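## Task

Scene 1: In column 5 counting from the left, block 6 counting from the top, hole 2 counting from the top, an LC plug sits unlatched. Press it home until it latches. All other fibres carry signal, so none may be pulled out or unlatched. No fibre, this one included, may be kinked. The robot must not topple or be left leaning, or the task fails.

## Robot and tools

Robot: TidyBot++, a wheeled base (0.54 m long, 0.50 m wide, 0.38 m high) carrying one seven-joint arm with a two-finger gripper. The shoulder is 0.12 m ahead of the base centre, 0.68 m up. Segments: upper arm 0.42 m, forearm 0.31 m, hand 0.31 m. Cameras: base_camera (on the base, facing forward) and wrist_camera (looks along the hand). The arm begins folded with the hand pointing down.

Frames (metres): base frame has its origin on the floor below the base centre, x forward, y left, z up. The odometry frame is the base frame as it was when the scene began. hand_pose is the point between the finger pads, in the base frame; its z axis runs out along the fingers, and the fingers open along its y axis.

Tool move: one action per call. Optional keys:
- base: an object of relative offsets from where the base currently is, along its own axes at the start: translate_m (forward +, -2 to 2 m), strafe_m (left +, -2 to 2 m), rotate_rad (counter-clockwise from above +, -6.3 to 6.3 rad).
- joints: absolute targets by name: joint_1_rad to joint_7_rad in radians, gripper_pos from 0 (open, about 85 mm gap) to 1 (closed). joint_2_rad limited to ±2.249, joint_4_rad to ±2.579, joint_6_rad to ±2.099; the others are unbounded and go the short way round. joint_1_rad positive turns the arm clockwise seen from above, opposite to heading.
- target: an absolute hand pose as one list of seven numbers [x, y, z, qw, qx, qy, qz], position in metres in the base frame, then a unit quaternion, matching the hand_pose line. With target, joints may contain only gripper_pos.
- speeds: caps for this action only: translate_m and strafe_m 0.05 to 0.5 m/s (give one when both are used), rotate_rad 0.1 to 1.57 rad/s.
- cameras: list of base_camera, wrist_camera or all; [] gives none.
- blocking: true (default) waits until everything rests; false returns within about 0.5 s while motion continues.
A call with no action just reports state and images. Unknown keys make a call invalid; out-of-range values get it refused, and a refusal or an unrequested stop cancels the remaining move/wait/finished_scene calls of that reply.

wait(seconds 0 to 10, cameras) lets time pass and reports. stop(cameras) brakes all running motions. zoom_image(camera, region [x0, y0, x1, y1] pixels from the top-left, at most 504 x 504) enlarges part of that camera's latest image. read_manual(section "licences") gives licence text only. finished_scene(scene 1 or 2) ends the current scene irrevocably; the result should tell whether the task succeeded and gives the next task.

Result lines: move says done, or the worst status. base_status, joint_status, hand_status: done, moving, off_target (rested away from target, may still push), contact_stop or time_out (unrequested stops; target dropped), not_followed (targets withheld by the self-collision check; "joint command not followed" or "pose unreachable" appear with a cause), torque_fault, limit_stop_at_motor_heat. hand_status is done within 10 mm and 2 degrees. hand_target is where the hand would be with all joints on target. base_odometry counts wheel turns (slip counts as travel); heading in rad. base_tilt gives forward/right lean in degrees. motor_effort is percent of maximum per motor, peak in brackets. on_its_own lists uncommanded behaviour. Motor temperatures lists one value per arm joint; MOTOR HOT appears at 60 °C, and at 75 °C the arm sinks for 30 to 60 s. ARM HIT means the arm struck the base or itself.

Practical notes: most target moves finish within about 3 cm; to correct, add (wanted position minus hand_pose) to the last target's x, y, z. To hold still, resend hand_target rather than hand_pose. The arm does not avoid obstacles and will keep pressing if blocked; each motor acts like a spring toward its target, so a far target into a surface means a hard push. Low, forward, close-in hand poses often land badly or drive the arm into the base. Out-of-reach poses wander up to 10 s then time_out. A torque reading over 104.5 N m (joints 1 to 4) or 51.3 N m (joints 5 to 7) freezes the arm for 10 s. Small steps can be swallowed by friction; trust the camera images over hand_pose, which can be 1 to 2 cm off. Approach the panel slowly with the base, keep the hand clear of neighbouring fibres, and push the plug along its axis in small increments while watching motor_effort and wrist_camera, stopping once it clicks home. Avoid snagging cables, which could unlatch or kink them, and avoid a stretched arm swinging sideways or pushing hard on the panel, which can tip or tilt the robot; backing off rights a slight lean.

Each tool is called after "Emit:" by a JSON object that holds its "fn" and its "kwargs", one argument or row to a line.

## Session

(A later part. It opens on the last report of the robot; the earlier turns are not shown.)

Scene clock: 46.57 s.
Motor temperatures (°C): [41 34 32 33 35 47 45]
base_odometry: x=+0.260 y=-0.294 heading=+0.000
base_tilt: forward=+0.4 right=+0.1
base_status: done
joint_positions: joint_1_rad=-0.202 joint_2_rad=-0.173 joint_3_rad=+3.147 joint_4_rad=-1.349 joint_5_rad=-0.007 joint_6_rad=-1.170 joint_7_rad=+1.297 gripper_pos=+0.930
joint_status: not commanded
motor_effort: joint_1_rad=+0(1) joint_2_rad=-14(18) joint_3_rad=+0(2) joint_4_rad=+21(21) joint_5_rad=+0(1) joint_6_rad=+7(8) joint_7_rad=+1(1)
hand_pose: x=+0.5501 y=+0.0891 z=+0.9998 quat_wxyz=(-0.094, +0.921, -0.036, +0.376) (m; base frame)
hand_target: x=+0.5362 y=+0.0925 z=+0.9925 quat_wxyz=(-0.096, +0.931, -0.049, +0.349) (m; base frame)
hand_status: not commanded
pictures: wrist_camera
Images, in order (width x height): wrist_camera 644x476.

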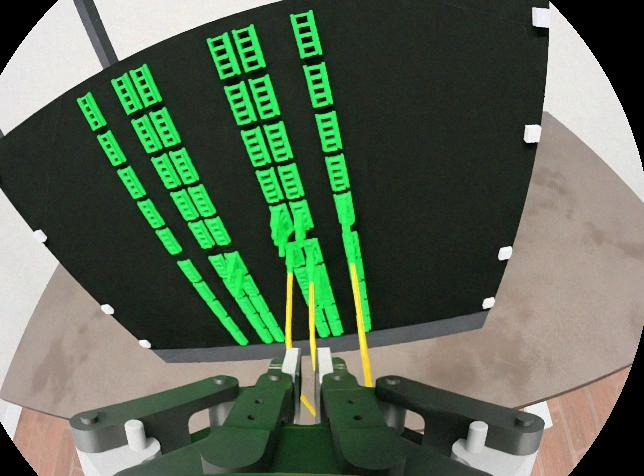

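Emit:
{"fn": "move", "kwargs": {
  "base": {"translate_m": 0.0475, "strafe_m": 0.0025},
  "speeds": {"translate_m": 0.1},
  "cameras": ["wrist_camera"]
}}

Emit:
{"fn": "zoom_image", "kwargs": {
  "camera": "wrist_camera",
  "region": [260, 240, 360, 340]
}}

Scene clock: 49.20 s.
Motor temperatures (°C): [41 34 32 33 35 47 45]
move: done
base_odometry: x=+0.308 y=-0.291 heading=+0.000
base_tilt: forward=+0.4 right=+0.1
base_status: done
joint_positions: joint_1_rad=-0.202 joint_2_rad=-0.173 joint_3_rad=+3.147 joint_4_rad=-1.348 joint_5_rad=-0.007 joint_6_rad=-1.171 joint_7_rad=+1.297 gripper_pos=+0.930
joint_status: not commanded
motor_effort: joint_1_rad=+0(1) joint_2_rad=-13(18) joint_3_rad=+0(2) joint_4_rad=+20(21) joint_5_rad=-1(1) joint_6_rad=+7(8) joint_7_rad=+0(1)
hand_pose: x=+0.5498 y=+0.0891 z=+0.9997 quat_wxyz=(-0.094, +0.921, -0.036, +0.376) (m; base frame)
hand_target: x=+0.5362 y=+0.0925 z=+0.9925 quat_wxyz=(-0.096, +0.931, -0.049, +0.349) (m; base frame)
hand_status: not commanded
pictures: wrist_camera
Images, in order (width x height): wrist_camera 644x476.

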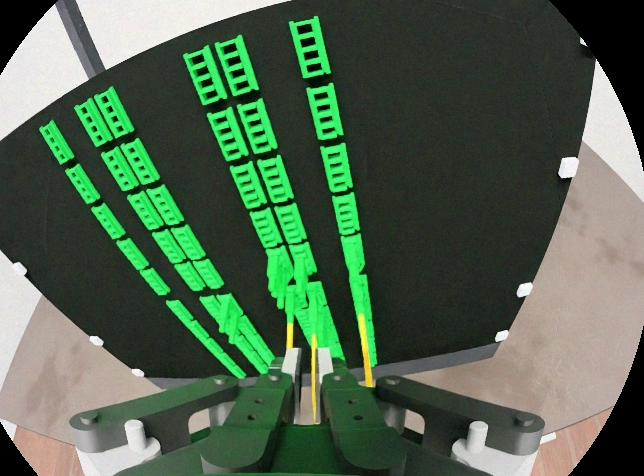

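Scaled by 5.040.

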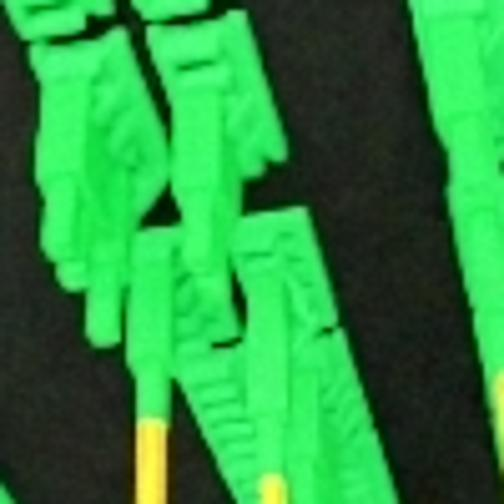

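Emit:
{"fn": "zoom_image", "kwargs": {
  "camera": "wrist_camera",
  "region": [270, 330, 360, 430]
}}

Scaled by 5.040.

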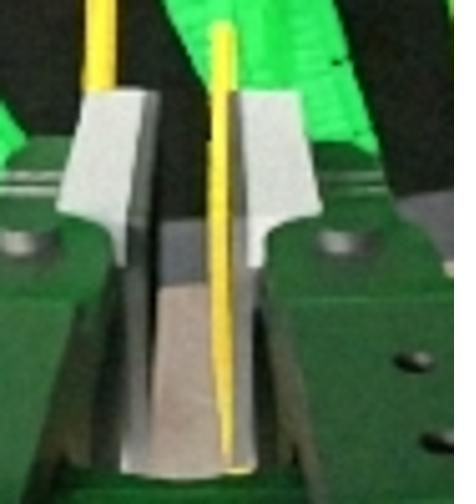

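Emit:
{"fn": "move", "kwargs": {
  "joints": {"joint_2_rad": -0.12},
  "cameras": ["wrist_camera"]
}}

Emit:
{"fn": "zoom_image", "kwargs": {
  "camera": "wrist_camera",
  "region": [260, 280, 360, 380]
}}

Scene clock: 50.73 s.
Motor temperatures (°C): [41 34 32 33 35 47 45]
move: done
base_odometry: x=+0.308 y=-0.291 heading=+0.000
base_tilt: forward=+0.4 right=+0.1
base_status: not commanded
joint_positions: joint_1_rad=-0.202 joint_2_rad=-0.139 joint_3_rad=+3.147 joint_4_rad=-1.347 joint_5_rad=-0.007 joint_6_rad=-1.171 joint_7_rad=+1.297 gripper_pos=+0.930
joint_status: all done
motor_effort: joint_1_rad=-1(1) joint_2_rad=-15(17) joint_3_rad=+0(1) joint_4_rad=+20(21) joint_5_rad=-1(1) joint_6_rad=+7(7) joint_7_rad=+1(1)
hand_pose: x=+0.5603 y=+0.0912 z=+0.9853 quat_wxyz=(-0.091, +0.927, -0.036, +0.361) (m; base frame)
hand_target: x=+0.5508 y=+0.0957 z=+0.9707 quat_wxyz=(-0.090, +0.939, -0.050, +0.327) (m; base frame)
hand_status: not commanded
pictures: wrist_camera
Images, in order (width x height): wrist_camera 644x476.

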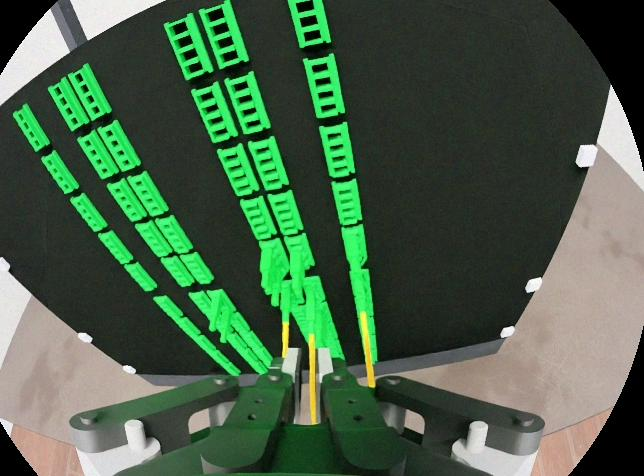

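Scaled by 5.040.

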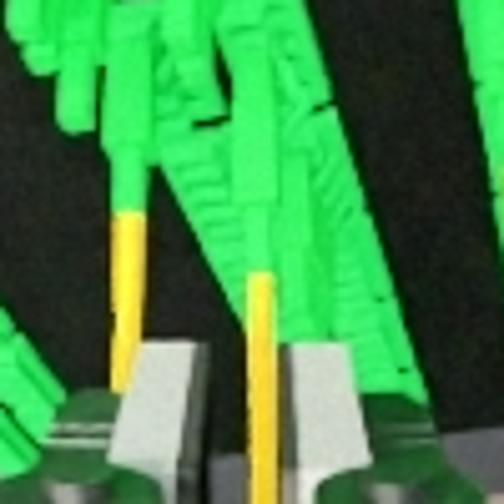

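Emit:
{"fn": "move", "kwargs": {
  "joints": {"joint_2_rad": -0.085},
  "cameras": ["wrist_camera"]
}}

Emit:
{"fn": "zoom_image", "kwargs": {
  "camera": "wrist_camera",
  "region": [260, 290, 360, 390]
}}

Scene clock: 51.60 s.
Motor temperatures (°C): [41 34 32 33 35 47 45]
move: done
base_odometry: x=+0.308 y=-0.291 heading=+0.000
base_tilt: forward=+0.4 right=+0.1
base_status: not commanded
joint_positions: joint_1_rad=-0.202 joint_2_rad=-0.107 joint_3_rad=+3.147 joint_4_rad=-1.346 joint_5_rad=-0.007 joint_6_rad=-1.171 joint_7_rad=+1.297 gripper_pos=+0.930
joint_status: all done
motor_effort: joint_1_rad=+0(1) joint_2_rad=-17(18) joint_3_rad=+0(1) joint_4_rad=+20(21) joint_5_rad=-1(1) joint_6_rad=+7(7) joint_7_rad=+1(1)
hand_pose: x=+0.5698 y=+0.0931 z=+0.9709 quat_wxyz=(-0.087, +0.933, -0.036, +0.347) (m; base frame)
hand_target: x=+0.5604 y=+0.0978 z=+0.9551 quat_wxyz=(-0.085, +0.945, -0.050, +0.311) (m; base frame)
hand_status: not commanded
pictures: wrist_camera
Images, in order (width x height): wrist_camera 644x476.

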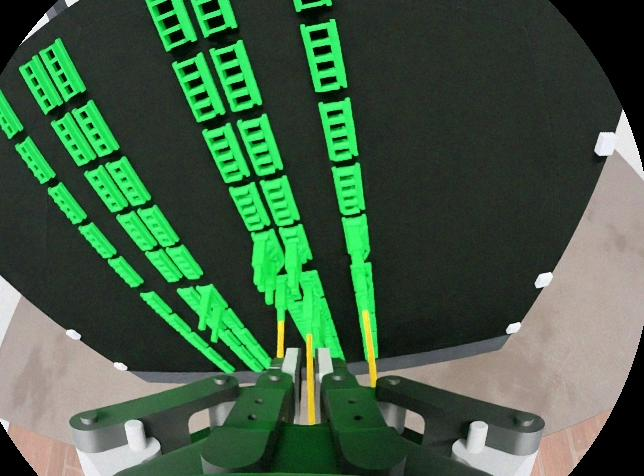

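Scaled by 5.040.

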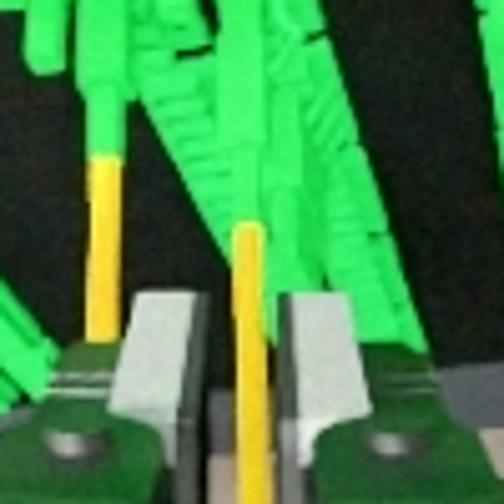

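Emit:
{"fn": "move", "kwargs": {
  "base": {"translate_m": -0.002, "strafe_m": 0.001},
  "joints": {"joint_2_rad": -0.065},
  "cameras": ["wrist_camera"]
}}

Emit:
{"fn": "zoom_image", "kwargs": {
  "camera": "wrist_camera",
  "region": [260, 290, 360, 390]
}}

Scene clock: 52.83 s.
Motor temperatures (°C): [41 34 32 33 35 47 45]
move: done
base_odometry: x=+0.306 y=-0.290 heading=+0.000
base_tilt: forward=+0.4 right=+0.1
base_status: done
joint_positions: joint_1_rad=-0.204 joint_2_rad=-0.091 joint_3_rad=+3.146 joint_4_rad=-1.346 joint_5_rad=-0.007 joint_6_rad=-1.171 joint_7_rad=+1.297 gripper_pos=+0.930
joint_status: all done
motor_effort: joint_1_rad=+0(2) joint_2_rad=-17(19) joint_3_rad=+0(3) joint_4_rad=+20(21) joint_5_rad=+0(2) joint_6_rad=+7(7) joint_7_rad=+1(1)
hand_pose: x=+0.5741 y=+0.0950 z=+0.9635 quat_wxyz=(-0.086, +0.936, -0.036, +0.339) (m; base frame)
hand_target: x=+0.5657 y=+0.0989 z=+0.9460 quat_wxyz=(-0.083, +0.948, -0.050, +0.302) (m; base frame)
hand_status: not commanded
pictures: wrist_camera
Images, in order (width x height): wrist_camera 644x476.

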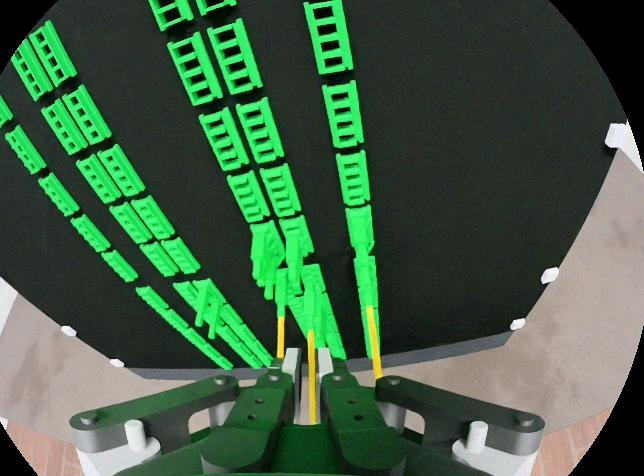

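Scaled by 5.040.

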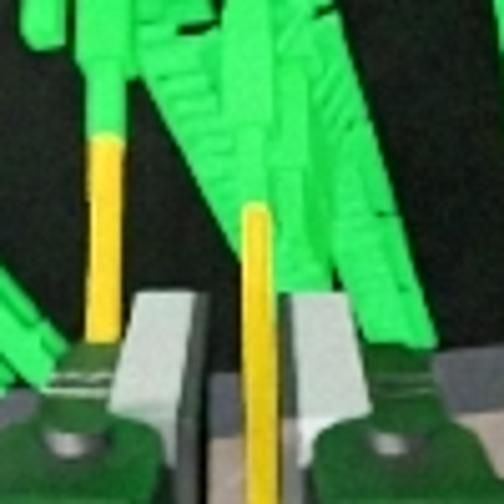

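Emit:
{"fn": "move", "kwargs": {
  "joints": {"joint_2_rad": -0.044},
  "cameras": ["wrist_camera"]
}}

Emit:
{"fn": "zoom_image", "kwargs": {
  "camera": "wrist_camera",
  "region": [270, 290, 350, 370]
}}

Scene clock: 53.80 s.
Motor temperatures (°C): [41 34 32 33 35 47 45]
move: done
base_odometry: x=+0.306 y=-0.290 heading=+0.000
base_tilt: forward=+0.4 right=+0.1
base_status: not commanded
joint_positions: joint_1_rad=-0.204 joint_2_rad=-0.069 joint_3_rad=+3.146 joint_4_rad=-1.346 joint_5_rad=-0.007 joint_6_rad=-1.171 joint_7_rad=+1.297 gripper_pos=+0.930
joint_status: all done
motor_effort: joint_1_rad=+0(1) joint_2_rad=-18(19) joint_3_rad=+0(1) joint_4_rad=+20(21) joint_5_rad=-1(1) joint_6_rad=+6(7) joint_7_rad=+1(1)
hand_pose: x=+0.5800 y=+0.0962 z=+0.9533 quat_wxyz=(-0.083, +0.940, -0.036, +0.330) (m; base frame)
hand_target: x=+0.5710 y=+0.1001 z=+0.9363 quat_wxyz=(-0.080, +0.952, -0.050, +0.292) (m; base frame)
hand_status: not commanded
pictures: wrist_camera
Images, in order (width x height): wrist_camera 644x476.

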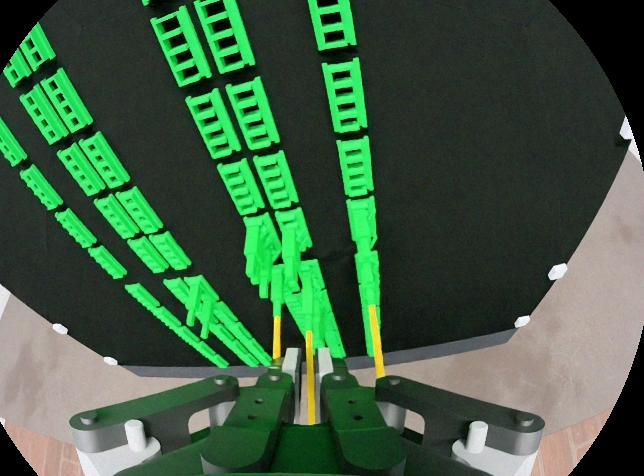

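Scaled by 6.300.

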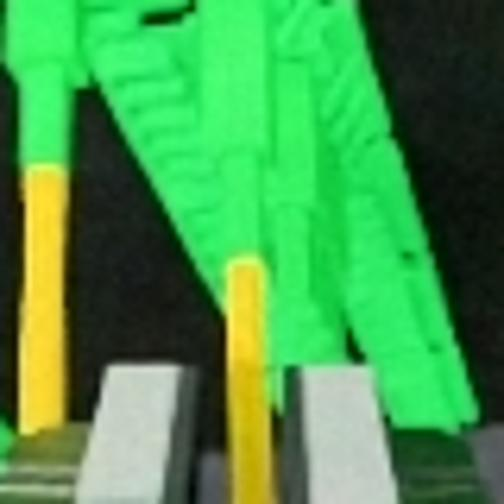

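Emit:
{"fn": "zoom_image", "kwargs": {
  "camera": "wrist_camera",
  "region": [285, 270, 345, 330]
}}

Emit:
{"fn": "zoom_image", "kwargs": {
  "camera": "wrist_camera",
  "region": [280, 320, 340, 380]
}}

Scaled by 8.400.

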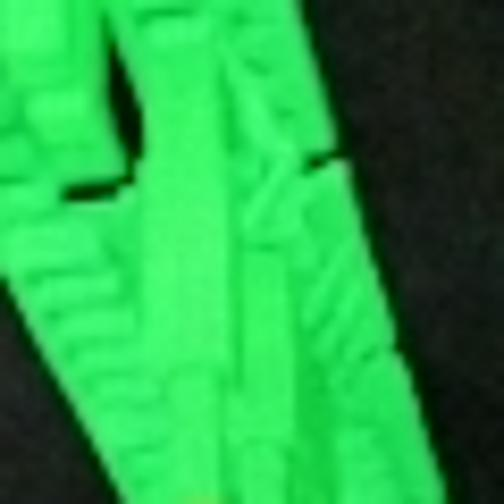

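Scaled by 8.400.

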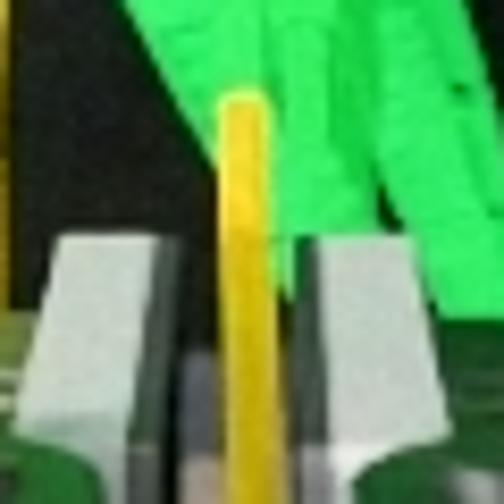

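Emit:
{"fn": "move", "kwargs": {
  "joints": {"joint_7_rad": 1.39, "joint_2_rad": -0.040},
  "cameras": ["wrist_camera"]
}}

Emit:
{"fn": "zoom_image", "kwargs": {
  "camera": "wrist_camera",
  "region": [270, 280, 350, 360]
}}

Scene clock: 60.73 s.
Motor temperatures (°C): [41 34 32 33 35 47 45]
move: done
base_odometry: x=+0.306 y=-0.290 heading=+0.000
base_tilt: forward=+0.4 right=+0.1
base_status: not commanded
joint_positions: joint_1_rad=-0.204 joint_2_rad=-0.068 joint_3_rad=+3.146 joint_4_rad=-1.346 joint_5_rad=-0.007 joint_6_rad=-1.171 joint_7_rad=+1.387 gripper_pos=+0.930
joint_status: all done
motor_effort: joint_1_rad=+0(1) joint_2_rad=-18(19) joint_3_rad=+0(1) joint_4_rad=+21(21) joint_5_rad=-1(1) joint_6_rad=+7(7) joint_7_rad=+1(2)
hand_pose: x=+0.5802 y=+0.0963 z=+0.9529 quat_wxyz=(-0.068, +0.941, +0.007, +0.333) (m; base frame)
hand_target: x=+0.5720 y=+0.1003 z=+0.9345 quat_wxyz=(-0.059, +0.953, +0.016, +0.295) (m; base frame)
hand_status: not commanded
pictures: wrist_camera
Images, in order (width x height): wrist_camera 644x476.

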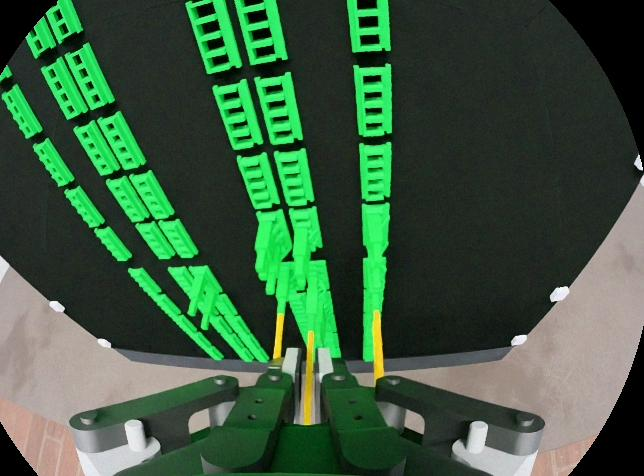

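Scaled by 6.300.

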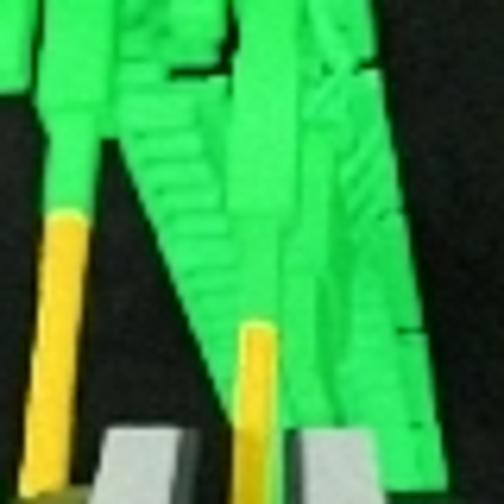

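Emit:
{"fn": "move", "kwargs": {
  "joints": {"joint_7_rad": 1.30, "joint_2_rad": -0.036},
  "cameras": ["wrist_camera"]
}}

Emit:
{"fn": "zoom_image", "kwargs": {
  "camera": "wrist_camera",
  "region": [270, 280, 350, 360]
}}

Scene clock: 61.37 s.
Motor temperatures (°C): [41 34 32 33 35 47 45]
move: done
base_odometry: x=+0.306 y=-0.290 heading=+0.000
base_tilt: forward=+0.4 right=+0.1
base_status: not commanded
joint_positions: joint_1_rad=-0.204 joint_2_rad=-0.065 joint_3_rad=+3.146 joint_4_rad=-1.346 joint_5_rad=-0.007 joint_6_rad=-1.171 joint_7_rad=+1.312 gripper_pos=+0.930
joint_status: all done
motor_effort: joint_1_rad=+0(1) joint_2_rad=-18(19) joint_3_rad=-1(1) joint_4_rad=+21(21) joint_5_rad=-1(1) joint_6_rad=+7(7) joint_7_rad=+0(1)
hand_pose: x=+0.5810 y=+0.0964 z=+0.9516 quat_wxyz=(-0.080, +0.941, -0.028, +0.329) (m; base frame)
hand_target: x=+0.5730 y=+0.1005 z=+0.9326 quat_wxyz=(-0.072, +0.954, -0.027, +0.290) (m; base frame)
hand_status: not commanded
pictures: wrist_camera
Images, in order (width x height): wrist_camera 644x476.

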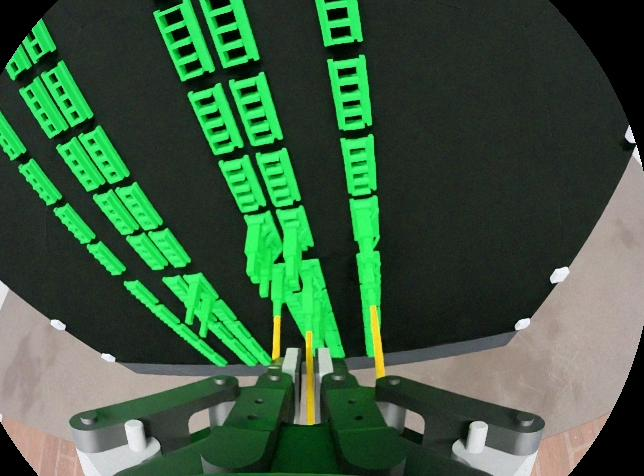

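Scaled by 6.300.

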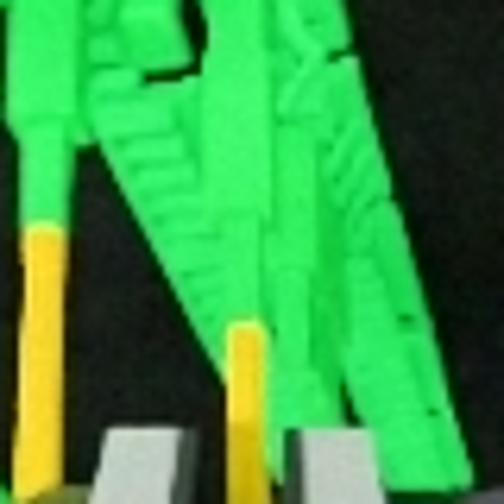

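Emit:
{"fn": "move", "kwargs": {
  "joints": {"joint_7_rad": 1.352, "joint_2_rad": -0.034},
  "cameras": ["wrist_camera"]
}}

Emit:
{"fn": "zoom_image", "kwargs": {
  "camera": "wrist_camera",
  "region": [270, 280, 350, 360]
}}

Scene clock: 62.00 s.
Motor temperatures (°C): [41 34 32 33 35 47 45]
move: done
base_odometry: x=+0.306 y=-0.290 heading=+0.000
base_tilt: forward=+0.3 right=+0.1
base_status: not commanded
joint_positions: joint_1_rad=-0.204 joint_2_rad=-0.064 joint_3_rad=+3.146 joint_4_rad=-1.346 joint_5_rad=-0.007 joint_6_rad=-1.171 joint_7_rad=+1.347 gripper_pos=+0.930
joint_status: all done
motor_effort: joint_1_rad=+0(1) joint_2_rad=-18(18) joint_3_rad=+0(1) joint_4_rad=+21(21) joint_5_rad=-1(1) joint_6_rad=+7(7) joint_7_rad=+1(1)
hand_pose: x=+0.5813 y=+0.0965 z=+0.9509 quat_wxyz=(-0.074, +0.941, -0.012, +0.329) (m; base frame)
hand_target: x=+0.5735 y=+0.1006 z=+0.9317 quat_wxyz=(-0.064, +0.955, -0.002, +0.291) (m; base frame)
hand_status: not commanded
pictures: wrist_camera
Images, in order (width x height): wrist_camera 644x476.

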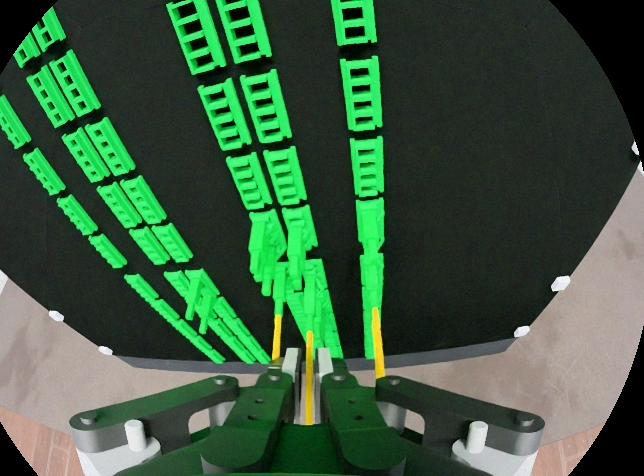

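Scaled by 6.300.

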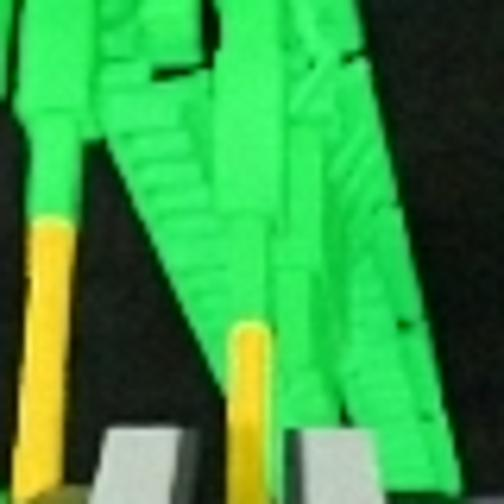

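Emit:
{"fn": "move", "kwargs": {
  "base": {"translate_m": 0.008, "strafe_m": -0.0008},
  "speeds": {"translate_m": 0.05},
  "cameras": ["wrist_camera"]
}}

Emit:
{"fn": "zoom_image", "kwargs": {
  "camera": "wrist_camera",
  "region": [270, 290, 350, 370]
}}

Scene clock: 63.63 s.
Motor temperatures (°C): [41 34 32 33 35 47 45]
move: done
base_odometry: x=+0.314 y=-0.291 heading=+0.000
base_tilt: forward=+0.4 right=+0.1
base_status: done
joint_positions: joint_1_rad=-0.204 joint_2_rad=-0.055 joint_3_rad=+3.146 joint_4_rad=-1.346 joint_5_rad=-0.007 joint_6_rad=-1.172 joint_7_rad=+1.347 gripper_pos=+0.930
joint_status: not commanded
motor_effort: joint_1_rad=+0(2) joint_2_rad=-18(21) joint_3_rad=+0(1) joint_4_rad=+21(21) joint_5_rad=-1(1) joint_6_rad=+6(7) joint_7_rad=+1(1)
hand_pose: x=+0.5836 y=+0.0970 z=+0.9465 quat_wxyz=(-0.073, +0.943, -0.012, +0.325) (m; base frame)
hand_target: x=+0.5735 y=+0.1006 z=+0.9317 quat_wxyz=(-0.064, +0.955, -0.002, +0.291) (m; base frame)
hand_status: not commanded
pictures: wrist_camera
Images, in order (width x height): wrist_camera 644x476.

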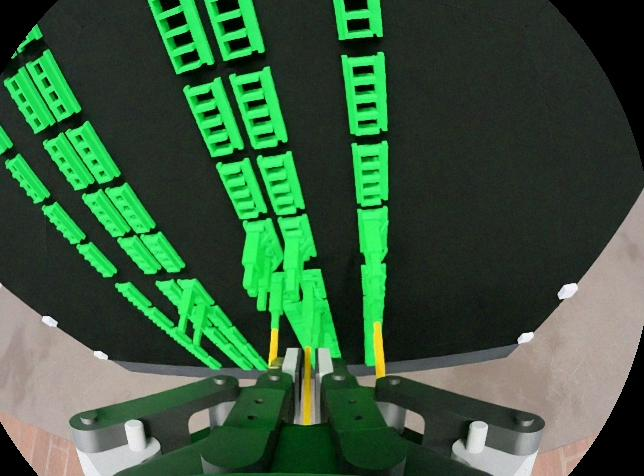

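Scaled by 6.300.

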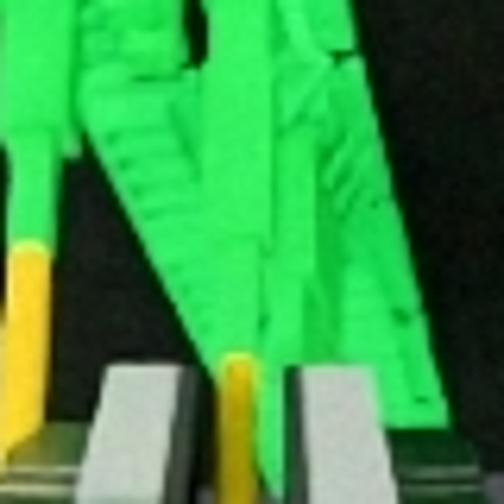

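Emit:
{"fn": "move", "kwargs": {
  "joints": {"joint_2_rad": -0.085},
  "cameras": []
}}

Scene clock: 64.87 s.
Motor temperatures (°C): [41 34 32 33 35 47 45]
move: done
base_odometry: x=+0.314 y=-0.291 heading=+0.000
base_tilt: forward=+0.4 right=+0.1
base_status: not commanded
joint_positions: joint_1_rad=-0.204 joint_2_rad=-0.076 joint_3_rad=+3.146 joint_4_rad=-1.345 joint_5_rad=-0.007 joint_6_rad=-1.172 joint_7_rad=+1.347 gripper_pos=+0.930
joint_status: all done
motor_effort: joint_1_rad=-1(1) joint_2_rad=-18(21) joint_3_rad=-1(1) joint_4_rad=+20(21) joint_5_rad=-1(1) joint_6_rad=+7(7) joint_7_rad=+1(1)
hand_pose: x=+0.5781 y=+0.0958 z=+0.9570 quat_wxyz=(-0.076, +0.939, -0.012, +0.335) (m; base frame)
hand_target: x=+0.5604 y=+0.0978 z=+0.9551 quat_wxyz=(-0.069, +0.947, -0.002, +0.315) (m; base frame)
hand_status: not commanded
pictures: none
No camera images: "cameras" was empty.

Emit:
{"fn": "move", "kwargs": {
  "joints": {"joint_2_rad": -0.06},
  "cameras": ["wrist_camera"]
}}

Emit:
{"fn": "zoom_image", "kwargs": {
  "camera": "wrist_camera",
  "region": [280, 310, 340, 370]
}}

Scene clock: 65.53 s.
Motor temperatures (°C): [41 34 32 33 35 47 45]
move: done
base_odometry: x=+0.314 y=-0.291 heading=+0.000
base_tilt: forward=+0.4 right=+0.1
base_status: not commanded
joint_positions: joint_1_rad=-0.204 joint_2_rad=-0.073 joint_3_rad=+3.146 joint_4_rad=-1.345 joint_5_rad=-0.007 joint_6_rad=-1.172 joint_7_rad=+1.347 gripper_pos=+0.930
joint_status: all done
motor_effort: joint_1_rad=+1(1) joint_2_rad=-18(20) joint_3_rad=+0(1) joint_4_rad=+21(21) joint_5_rad=-1(1) joint_6_rad=+7(7) joint_7_rad=+1(1)
hand_pose: x=+0.5789 y=+0.0960 z=+0.9555 quat_wxyz=(-0.075, +0.940, -0.012, +0.334) (m; base frame)
hand_target: x=+0.5670 y=+0.0992 z=+0.9437 quat_wxyz=(-0.067, +0.951, -0.002, +0.303) (m; base frame)
hand_status: not commanded
pictures: wrist_camera
Images, in order (width x height): wrist_camera 644x476.

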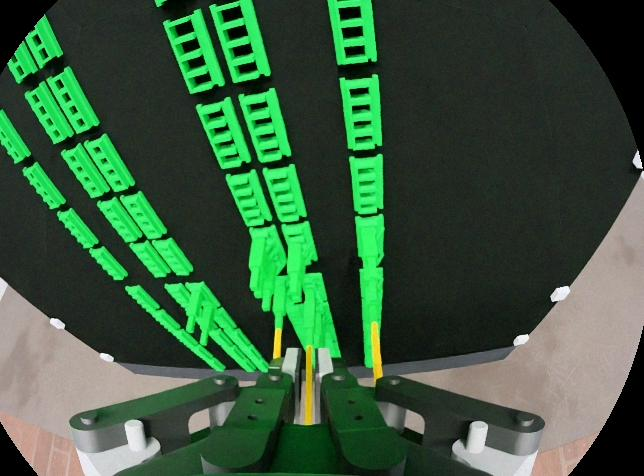

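Scaled by 8.400.

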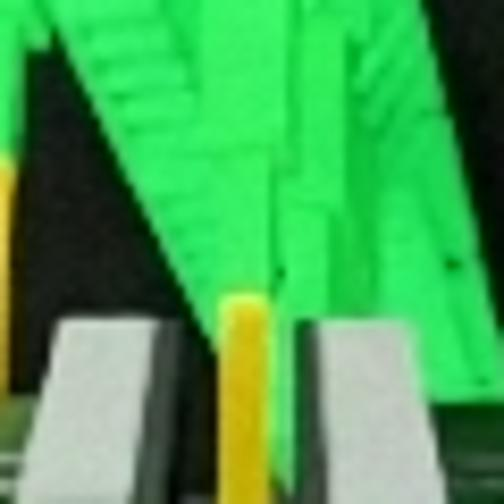

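Emit:
{"fn": "move", "kwargs": {
  "joints": {"joint_2_rad": -0.05},
  "cameras": []
}}

Scene clock: 66.13 s.
Motor temperatures (°C): [41 34 32 33 35 47 45]
move: done
base_odometry: x=+0.314 y=-0.291 heading=+0.000
base_tilt: forward=+0.4 right=+0.0
base_status: not commanded
joint_positions: joint_1_rad=-0.204 joint_2_rad=-0.071 joint_3_rad=+3.146 joint_4_rad=-1.345 joint_5_rad=-0.007 joint_6_rad=-1.172 joint_7_rad=+1.347 gripper_pos=+0.930
joint_status: all done
motor_effort: joint_1_rad=+0(2) joint_2_rad=-18(19) joint_3_rad=-1(1) joint_4_rad=+21(21) joint_5_rad=-1(1) joint_6_rad=+7(7) joint_7_rad=+0(1)
hand_pose: x=+0.5794 y=+0.0961 z=+0.9547 quat_wxyz=(-0.075, +0.940, -0.012, +0.333) (m; base frame)
hand_target: x=+0.5695 y=+0.0997 z=+0.9391 quat_wxyz=(-0.066, +0.952, -0.002, +0.299) (m; base frame)
hand_status: not commanded
pictures: none
No camera images: "cameras" was empty.

Emit:
{"fn": "move", "kwargs": {
  "joints": {"joint_2_rad": -0.032},
  "cameras": []
}}

Emit:
{"fn": "move", "kwargs": {
  "joints": {"joint_2_rad": -0.06},
  "cameras": ["wrist_camera"]
}}

Scene clock: 66.87 s.
Motor temperatures (°C): [41 34 32 33 35 47 45]
move: done
base_odometry: x=+0.314 y=-0.291 heading=+0.000
base_tilt: forward=+0.4 right=+0.1
base_status: not commanded
joint_positions: joint_1_rad=-0.204 joint_2_rad=-0.058 joint_3_rad=+3.146 joint_4_rad=-1.345 joint_5_rad=-0.007 joint_6_rad=-1.172 joint_7_rad=+1.347 gripper_pos=+0.930
joint_status: all done
motor_effort: joint_1_rad=+0(1) joint_2_rad=-19(20) joint_3_rad=-1(1) joint_4_rad=+21(21) joint_5_rad=-1(1) joint_6_rad=+7(7) joint_7_rad=+1(1)
hand_pose: x=+0.5830 y=+0.0969 z=+0.9483 quat_wxyz=(-0.074, +0.942, -0.012, +0.327) (m; base frame)
hand_target: x=+0.5739 y=+0.1007 z=+0.9308 quat_wxyz=(-0.064, +0.955, -0.002, +0.290) (m; base frame)
hand_status: not commanded
pictures: none
No camera images: "cameras" was empty.

Scene clock: 67.50 s.
Motor temperatures (°C): [41 34 32 33 35 47 45]
move: done
base_odometry: x=+0.314 y=-0.291 heading=+0.000
base_tilt: forward=+0.4 right=+0.1
base_status: not commanded
joint_positions: joint_1_rad=-0.204 joint_2_rad=-0.060 joint_3_rad=+3.146 joint_4_rad=-1.345 joint_5_rad=-0.007 joint_6_rad=-1.172 joint_7_rad=+1.347 gripper_pos=+0.930
joint_status: all done
motor_effort: joint_1_rad=+0(1) joint_2_rad=-18(21) joint_3_rad=+0(1) joint_4_rad=+20(21) joint_5_rad=+0(1) joint_6_rad=+7(7) joint_7_rad=+1(1)
hand_pose: x=+0.5823 y=+0.0967 z=+0.9494 quat_wxyz=(-0.074, +0.942, -0.012, +0.328) (m; base frame)
hand_target: x=+0.5670 y=+0.0992 z=+0.9437 quat_wxyz=(-0.067, +0.951, -0.002, +0.303) (m; base frame)
hand_status: not commanded
pictures: wrist_camera
Images, in order (width x height): wrist_camera 644x476.

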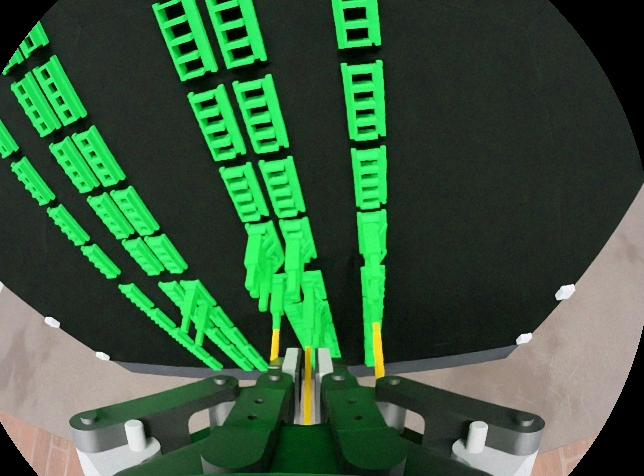

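Emit:
{"fn": "move", "kwargs": {
  "base": {"translate_m": 0.006},
  "joints": {"joint_1_rad": -0.204, "joint_2_rad": -0.060, "joint_3_rad": 3.146, "joint_4_rad": -1.345, "joint_5_rad": -0.007, "joint_6_rad": -1.171, "joint_7_rad": 1.347},
  "speeds": {"translate_m": 0.05},
  "cameras": ["wrist_camera"]
}}

Emit:
{"fn": "zoom_image", "kwargs": {
  "camera": "wrist_camera",
  "region": [270, 300, 350, 380]
}}

Scene clock: 68.33 s.
Motor temperatures (°C): [41 34 32 33 35 47 45]
move: done
base_odometry: x=+0.320 y=-0.291 heading=+0.000
base_tilt: forward=+0.4 right=+0.1
base_status: done
joint_positions: joint_1_rad=-0.203 joint_2_rad=-0.061 joint_3_rad=+3.146 joint_4_rad=-1.345 joint_5_rad=-0.007 joint_6_rad=-1.159 joint_7_rad=+1.347 gripper_pos=+0.930
joint_status: all done
motor_effort: joint_1_rad=+0(1) joint_2_rad=-18(23) joint_3_rad=+0(2) joint_4_rad=+20(22) joint_5_rad=-1(1) joint_6_rad=+7(7) joint_7_rad=+1(1)
hand_pose: x=+0.5852 y=+0.0972 z=+0.9521 quat_wxyz=(-0.075, +0.940, -0.012, +0.334) (m; base frame)
hand_target: x=+0.5825 y=+0.0971 z=+0.9495 quat_wxyz=(-0.074, +0.942, -0.012, +0.328) (m; base frame)
hand_status: not commanded
pictures: wrist_camera
Images, in order (width x height): wrist_camera 644x476.

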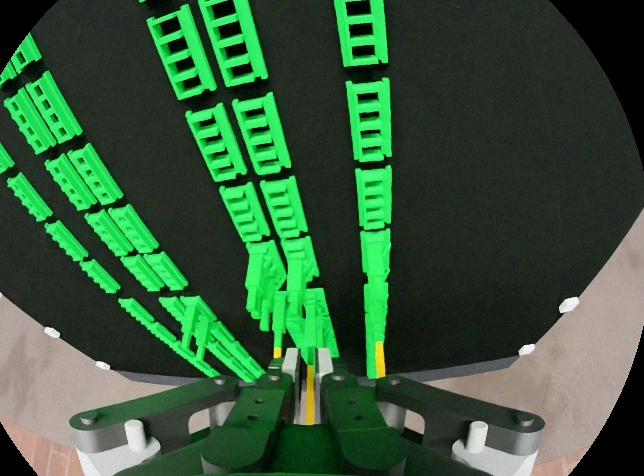

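Scaled by 6.300.

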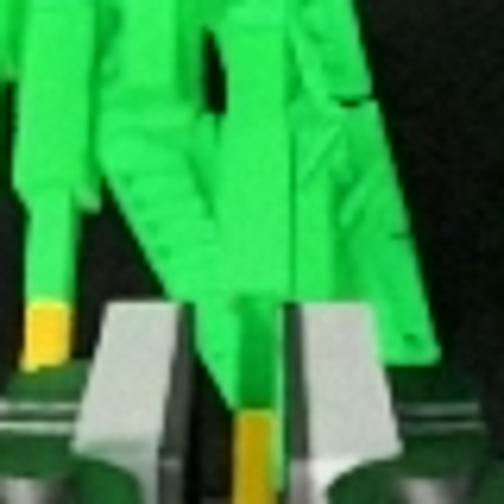

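Emit:
{"fn": "zoom_image", "kwargs": {
  "camera": "wrist_camera",
  "region": [280, 290, 340, 350]
}}

Emit:
{"fn": "zoom_image", "kwargs": {
  "camera": "wrist_camera",
  "region": [280, 335, 340, 395]
}}

Scaled by 8.400.

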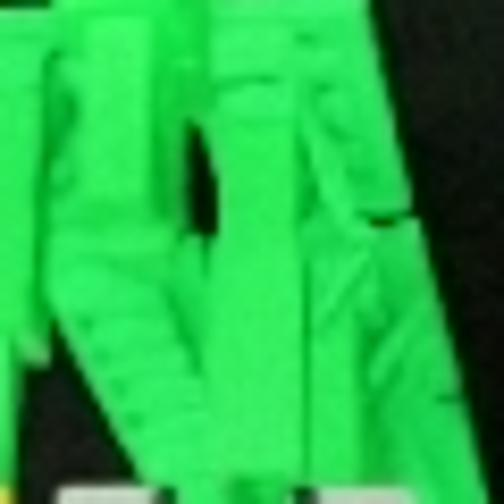

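Scaled by 8.400.

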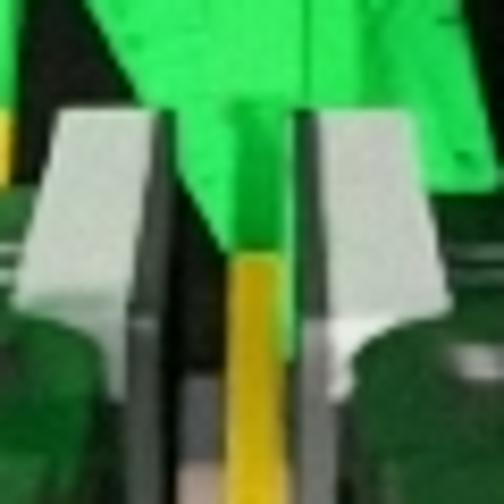

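Emit:
{"fn": "move", "kwargs": {
  "base": {"translate_m": -0.0025, "strafe_m": -0.0013},
  "speeds": {"translate_m": 0.05},
  "cameras": ["wrist_camera"]
}}

Emit:
{"fn": "zoom_image", "kwargs": {
  "camera": "wrist_camera",
  "region": [280, 325, 340, 385]
}}

Scene clock: 69.80 s.
Motor temperatures (°C): [41 34 32 33 35 47 45]
move: done
base_odometry: x=+0.317 y=-0.292 heading=+0.000
base_tilt: forward=+0.4 right=+0.1
base_status: done
joint_positions: joint_1_rad=-0.203 joint_2_rad=-0.061 joint_3_rad=+3.146 joint_4_rad=-1.345 joint_5_rad=-0.007 joint_6_rad=-1.159 joint_7_rad=+1.347 gripper_pos=+0.930
joint_status: not commanded
motor_effort: joint_1_rad=+0(2) joint_2_rad=-19(23) joint_3_rad=+1(3) joint_4_rad=+20(22) joint_5_rad=+0(2) joint_6_rad=+7(7) joint_7_rad=+1(1)
hand_pose: x=+0.5851 y=+0.0972 z=+0.9523 quat_wxyz=(-0.075, +0.940, -0.012, +0.334) (m; base frame)
hand_target: x=+0.5825 y=+0.0971 z=+0.9495 quat_wxyz=(-0.074, +0.942, -0.012, +0.328) (m; base frame)
hand_status: not commanded
pictures: wrist_camera
Images, in order (width x height): wrist_camera 644x476.

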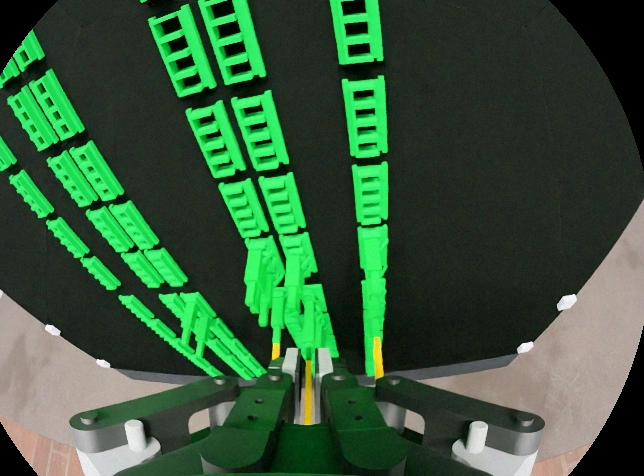

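Scaled by 8.400.

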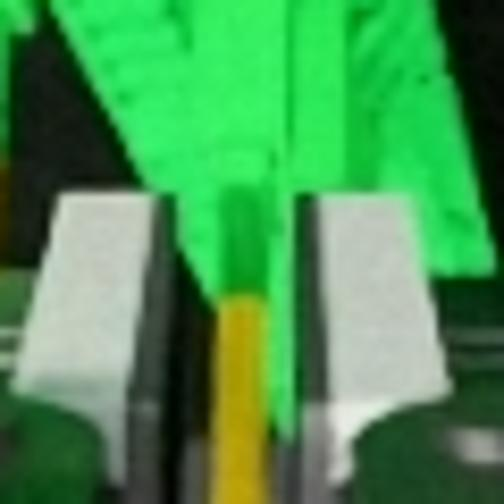

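Emit:
{"fn": "zoom_image", "kwargs": {
  "camera": "wrist_camera",
  "region": [190, 0, 310, 90]
}}

Emit:
{"fn": "zoom_image", "kwargs": {
  "camera": "wrist_camera",
  "region": [210, 80, 330, 170]
}}

Emit:
{"fn": "zoom_image", "kwargs": {
  "camera": "wrist_camera",
  "region": [230, 160, 350, 250]
}}

Emit:
{"fn": "zoom_image", "kwargs": {
  "camera": "wrist_camera",
  "region": [250, 220, 370, 310]
}}

Scaled by 4.200.

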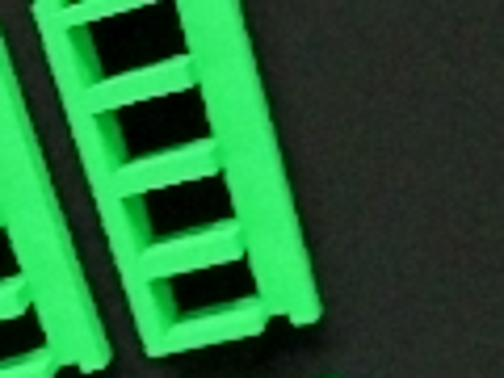

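Scaled by 4.200.

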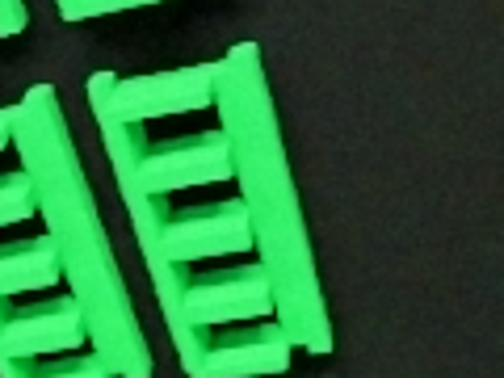

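Scaled by 4.200.

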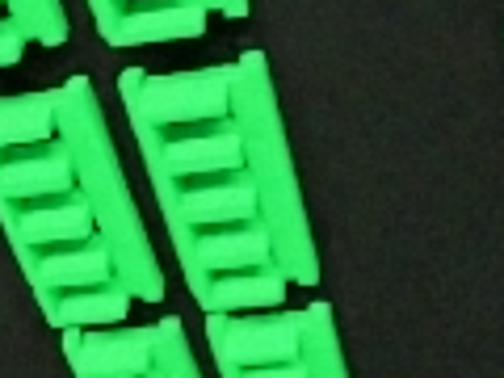

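Scaled by 4.200.

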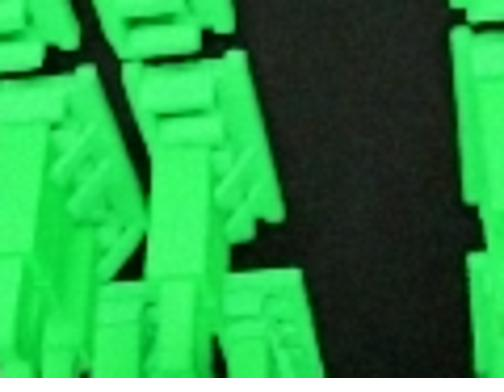

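Emit:
{"fn": "zoom_image", "kwargs": {
  "camera": "wrist_camera",
  "region": [320, 0, 410, 90]
}}

Emit:
{"fn": "zoom_image", "kwargs": {
  "camera": "wrist_camera",
  "region": [330, 140, 420, 230]
}}

Emit:
{"fn": "zoom_image", "kwargs": {
  "camera": "wrist_camera",
  "region": [330, 290, 420, 380]
}}

Emit:
{"fn": "zoom_image", "kwargs": {
  "camera": "wrist_camera",
  "region": [0, 20, 90, 110]
}}

Emit:
{"fn": "zoom_image", "kwargs": {
  "camera": "wrist_camera",
  "region": [190, 290, 280, 380]
}}

Scaled by 5.600.

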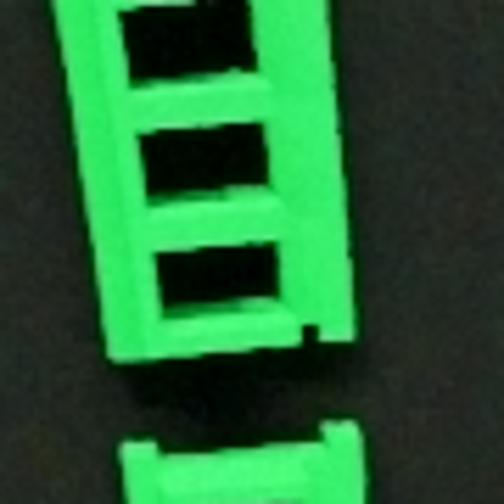

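Scaled by 5.600.

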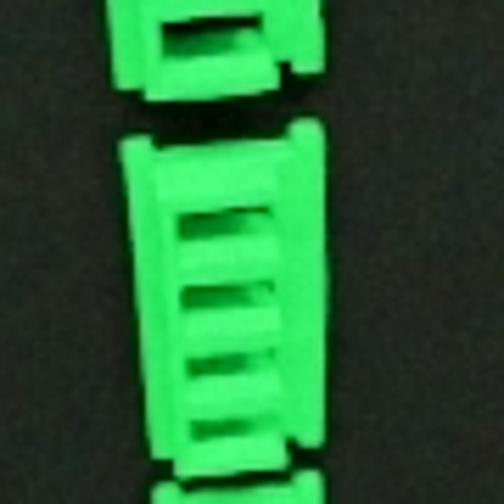

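Scaled by 5.600.

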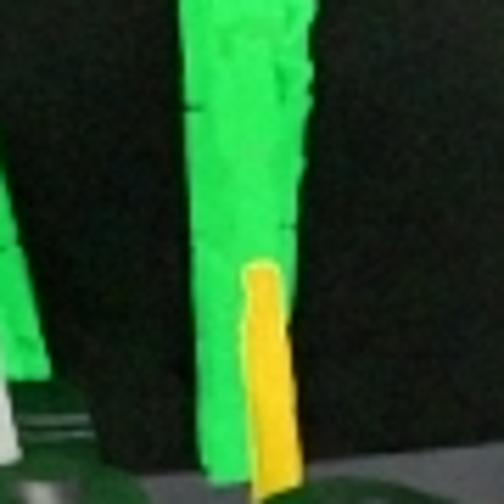

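Scaled by 5.600.

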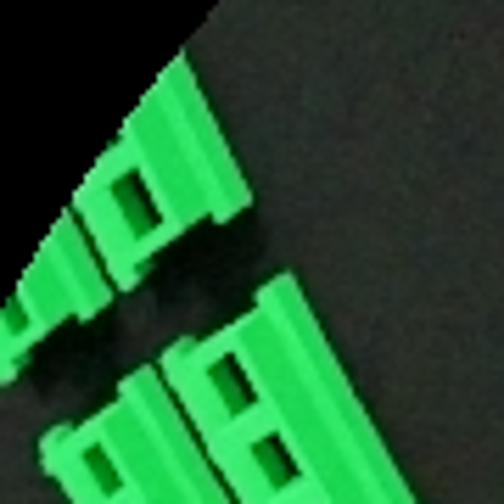

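Scaled by 5.600.

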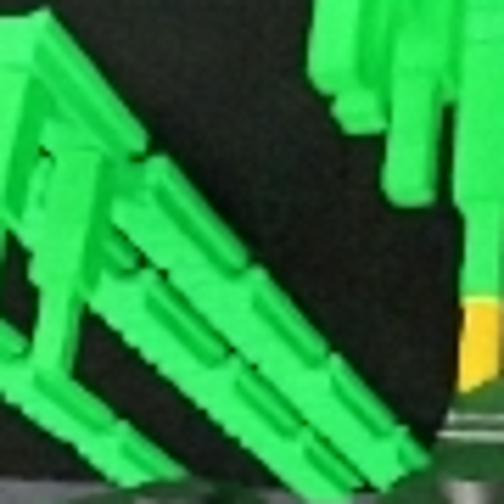

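Emit:
{"fn": "move", "kwargs": {
  "cameras": ["wrist_camera"]
}}

Emit:
{"fn": "zoom_image", "kwargs": {
  "camera": "wrist_camera",
  "region": [280, 325, 340, 385]
}}

Scene clock: 73.23 s.
Motor temperatures (°C): [41 34 32 33 35 47 45]
base_odometry: x=+0.317 y=-0.292 heading=+0.000
base_tilt: forward=+0.4 right=+0.1
base_status: done
joint_positions: joint_1_rad=-0.203 joint_2_rad=-0.061 joint_3_rad=+3.146 joint_4_rad=-1.345 joint_5_rad=-0.007 joint_6_rad=-1.159 joint_7_rad=+1.347 gripper_pos=+0.930
joint_status: not commanded
motor_effort: joint_1_rad=-2(2) joint_2_rad=-18(23) joint_3_rad=+0(3) joint_4_rad=+21(22) joint_5_rad=+0(2) joint_6_rad=+7(7) joint_7_rad=+1(1)
hand_pose: x=+0.5851 y=+0.0972 z=+0.9523 quat_wxyz=(-0.075, +0.940, -0.012, +0.334) (m; base frame)
hand_target: x=+0.5825 y=+0.0971 z=+0.9495 quat_wxyz=(-0.074, +0.942, -0.012, +0.328) (m; base frame)
hand_status: not commanded
pictures: wrist_camera
Images, in order (width x height): wrist_camera 644x476.

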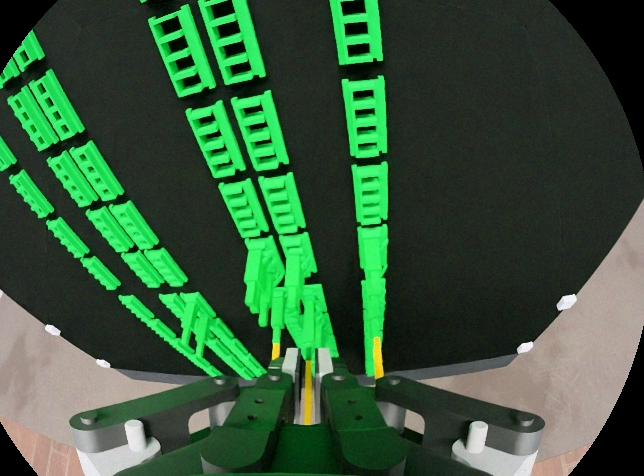

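Scaled by 8.400.

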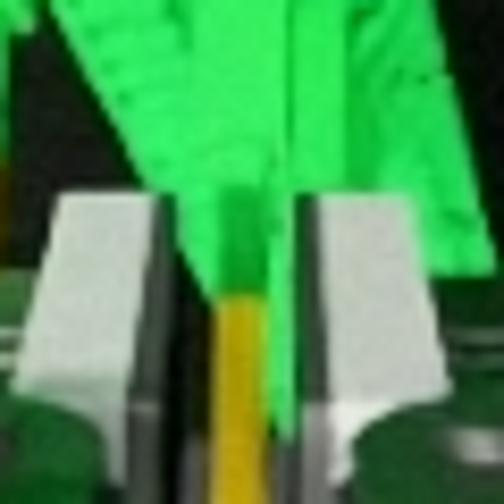

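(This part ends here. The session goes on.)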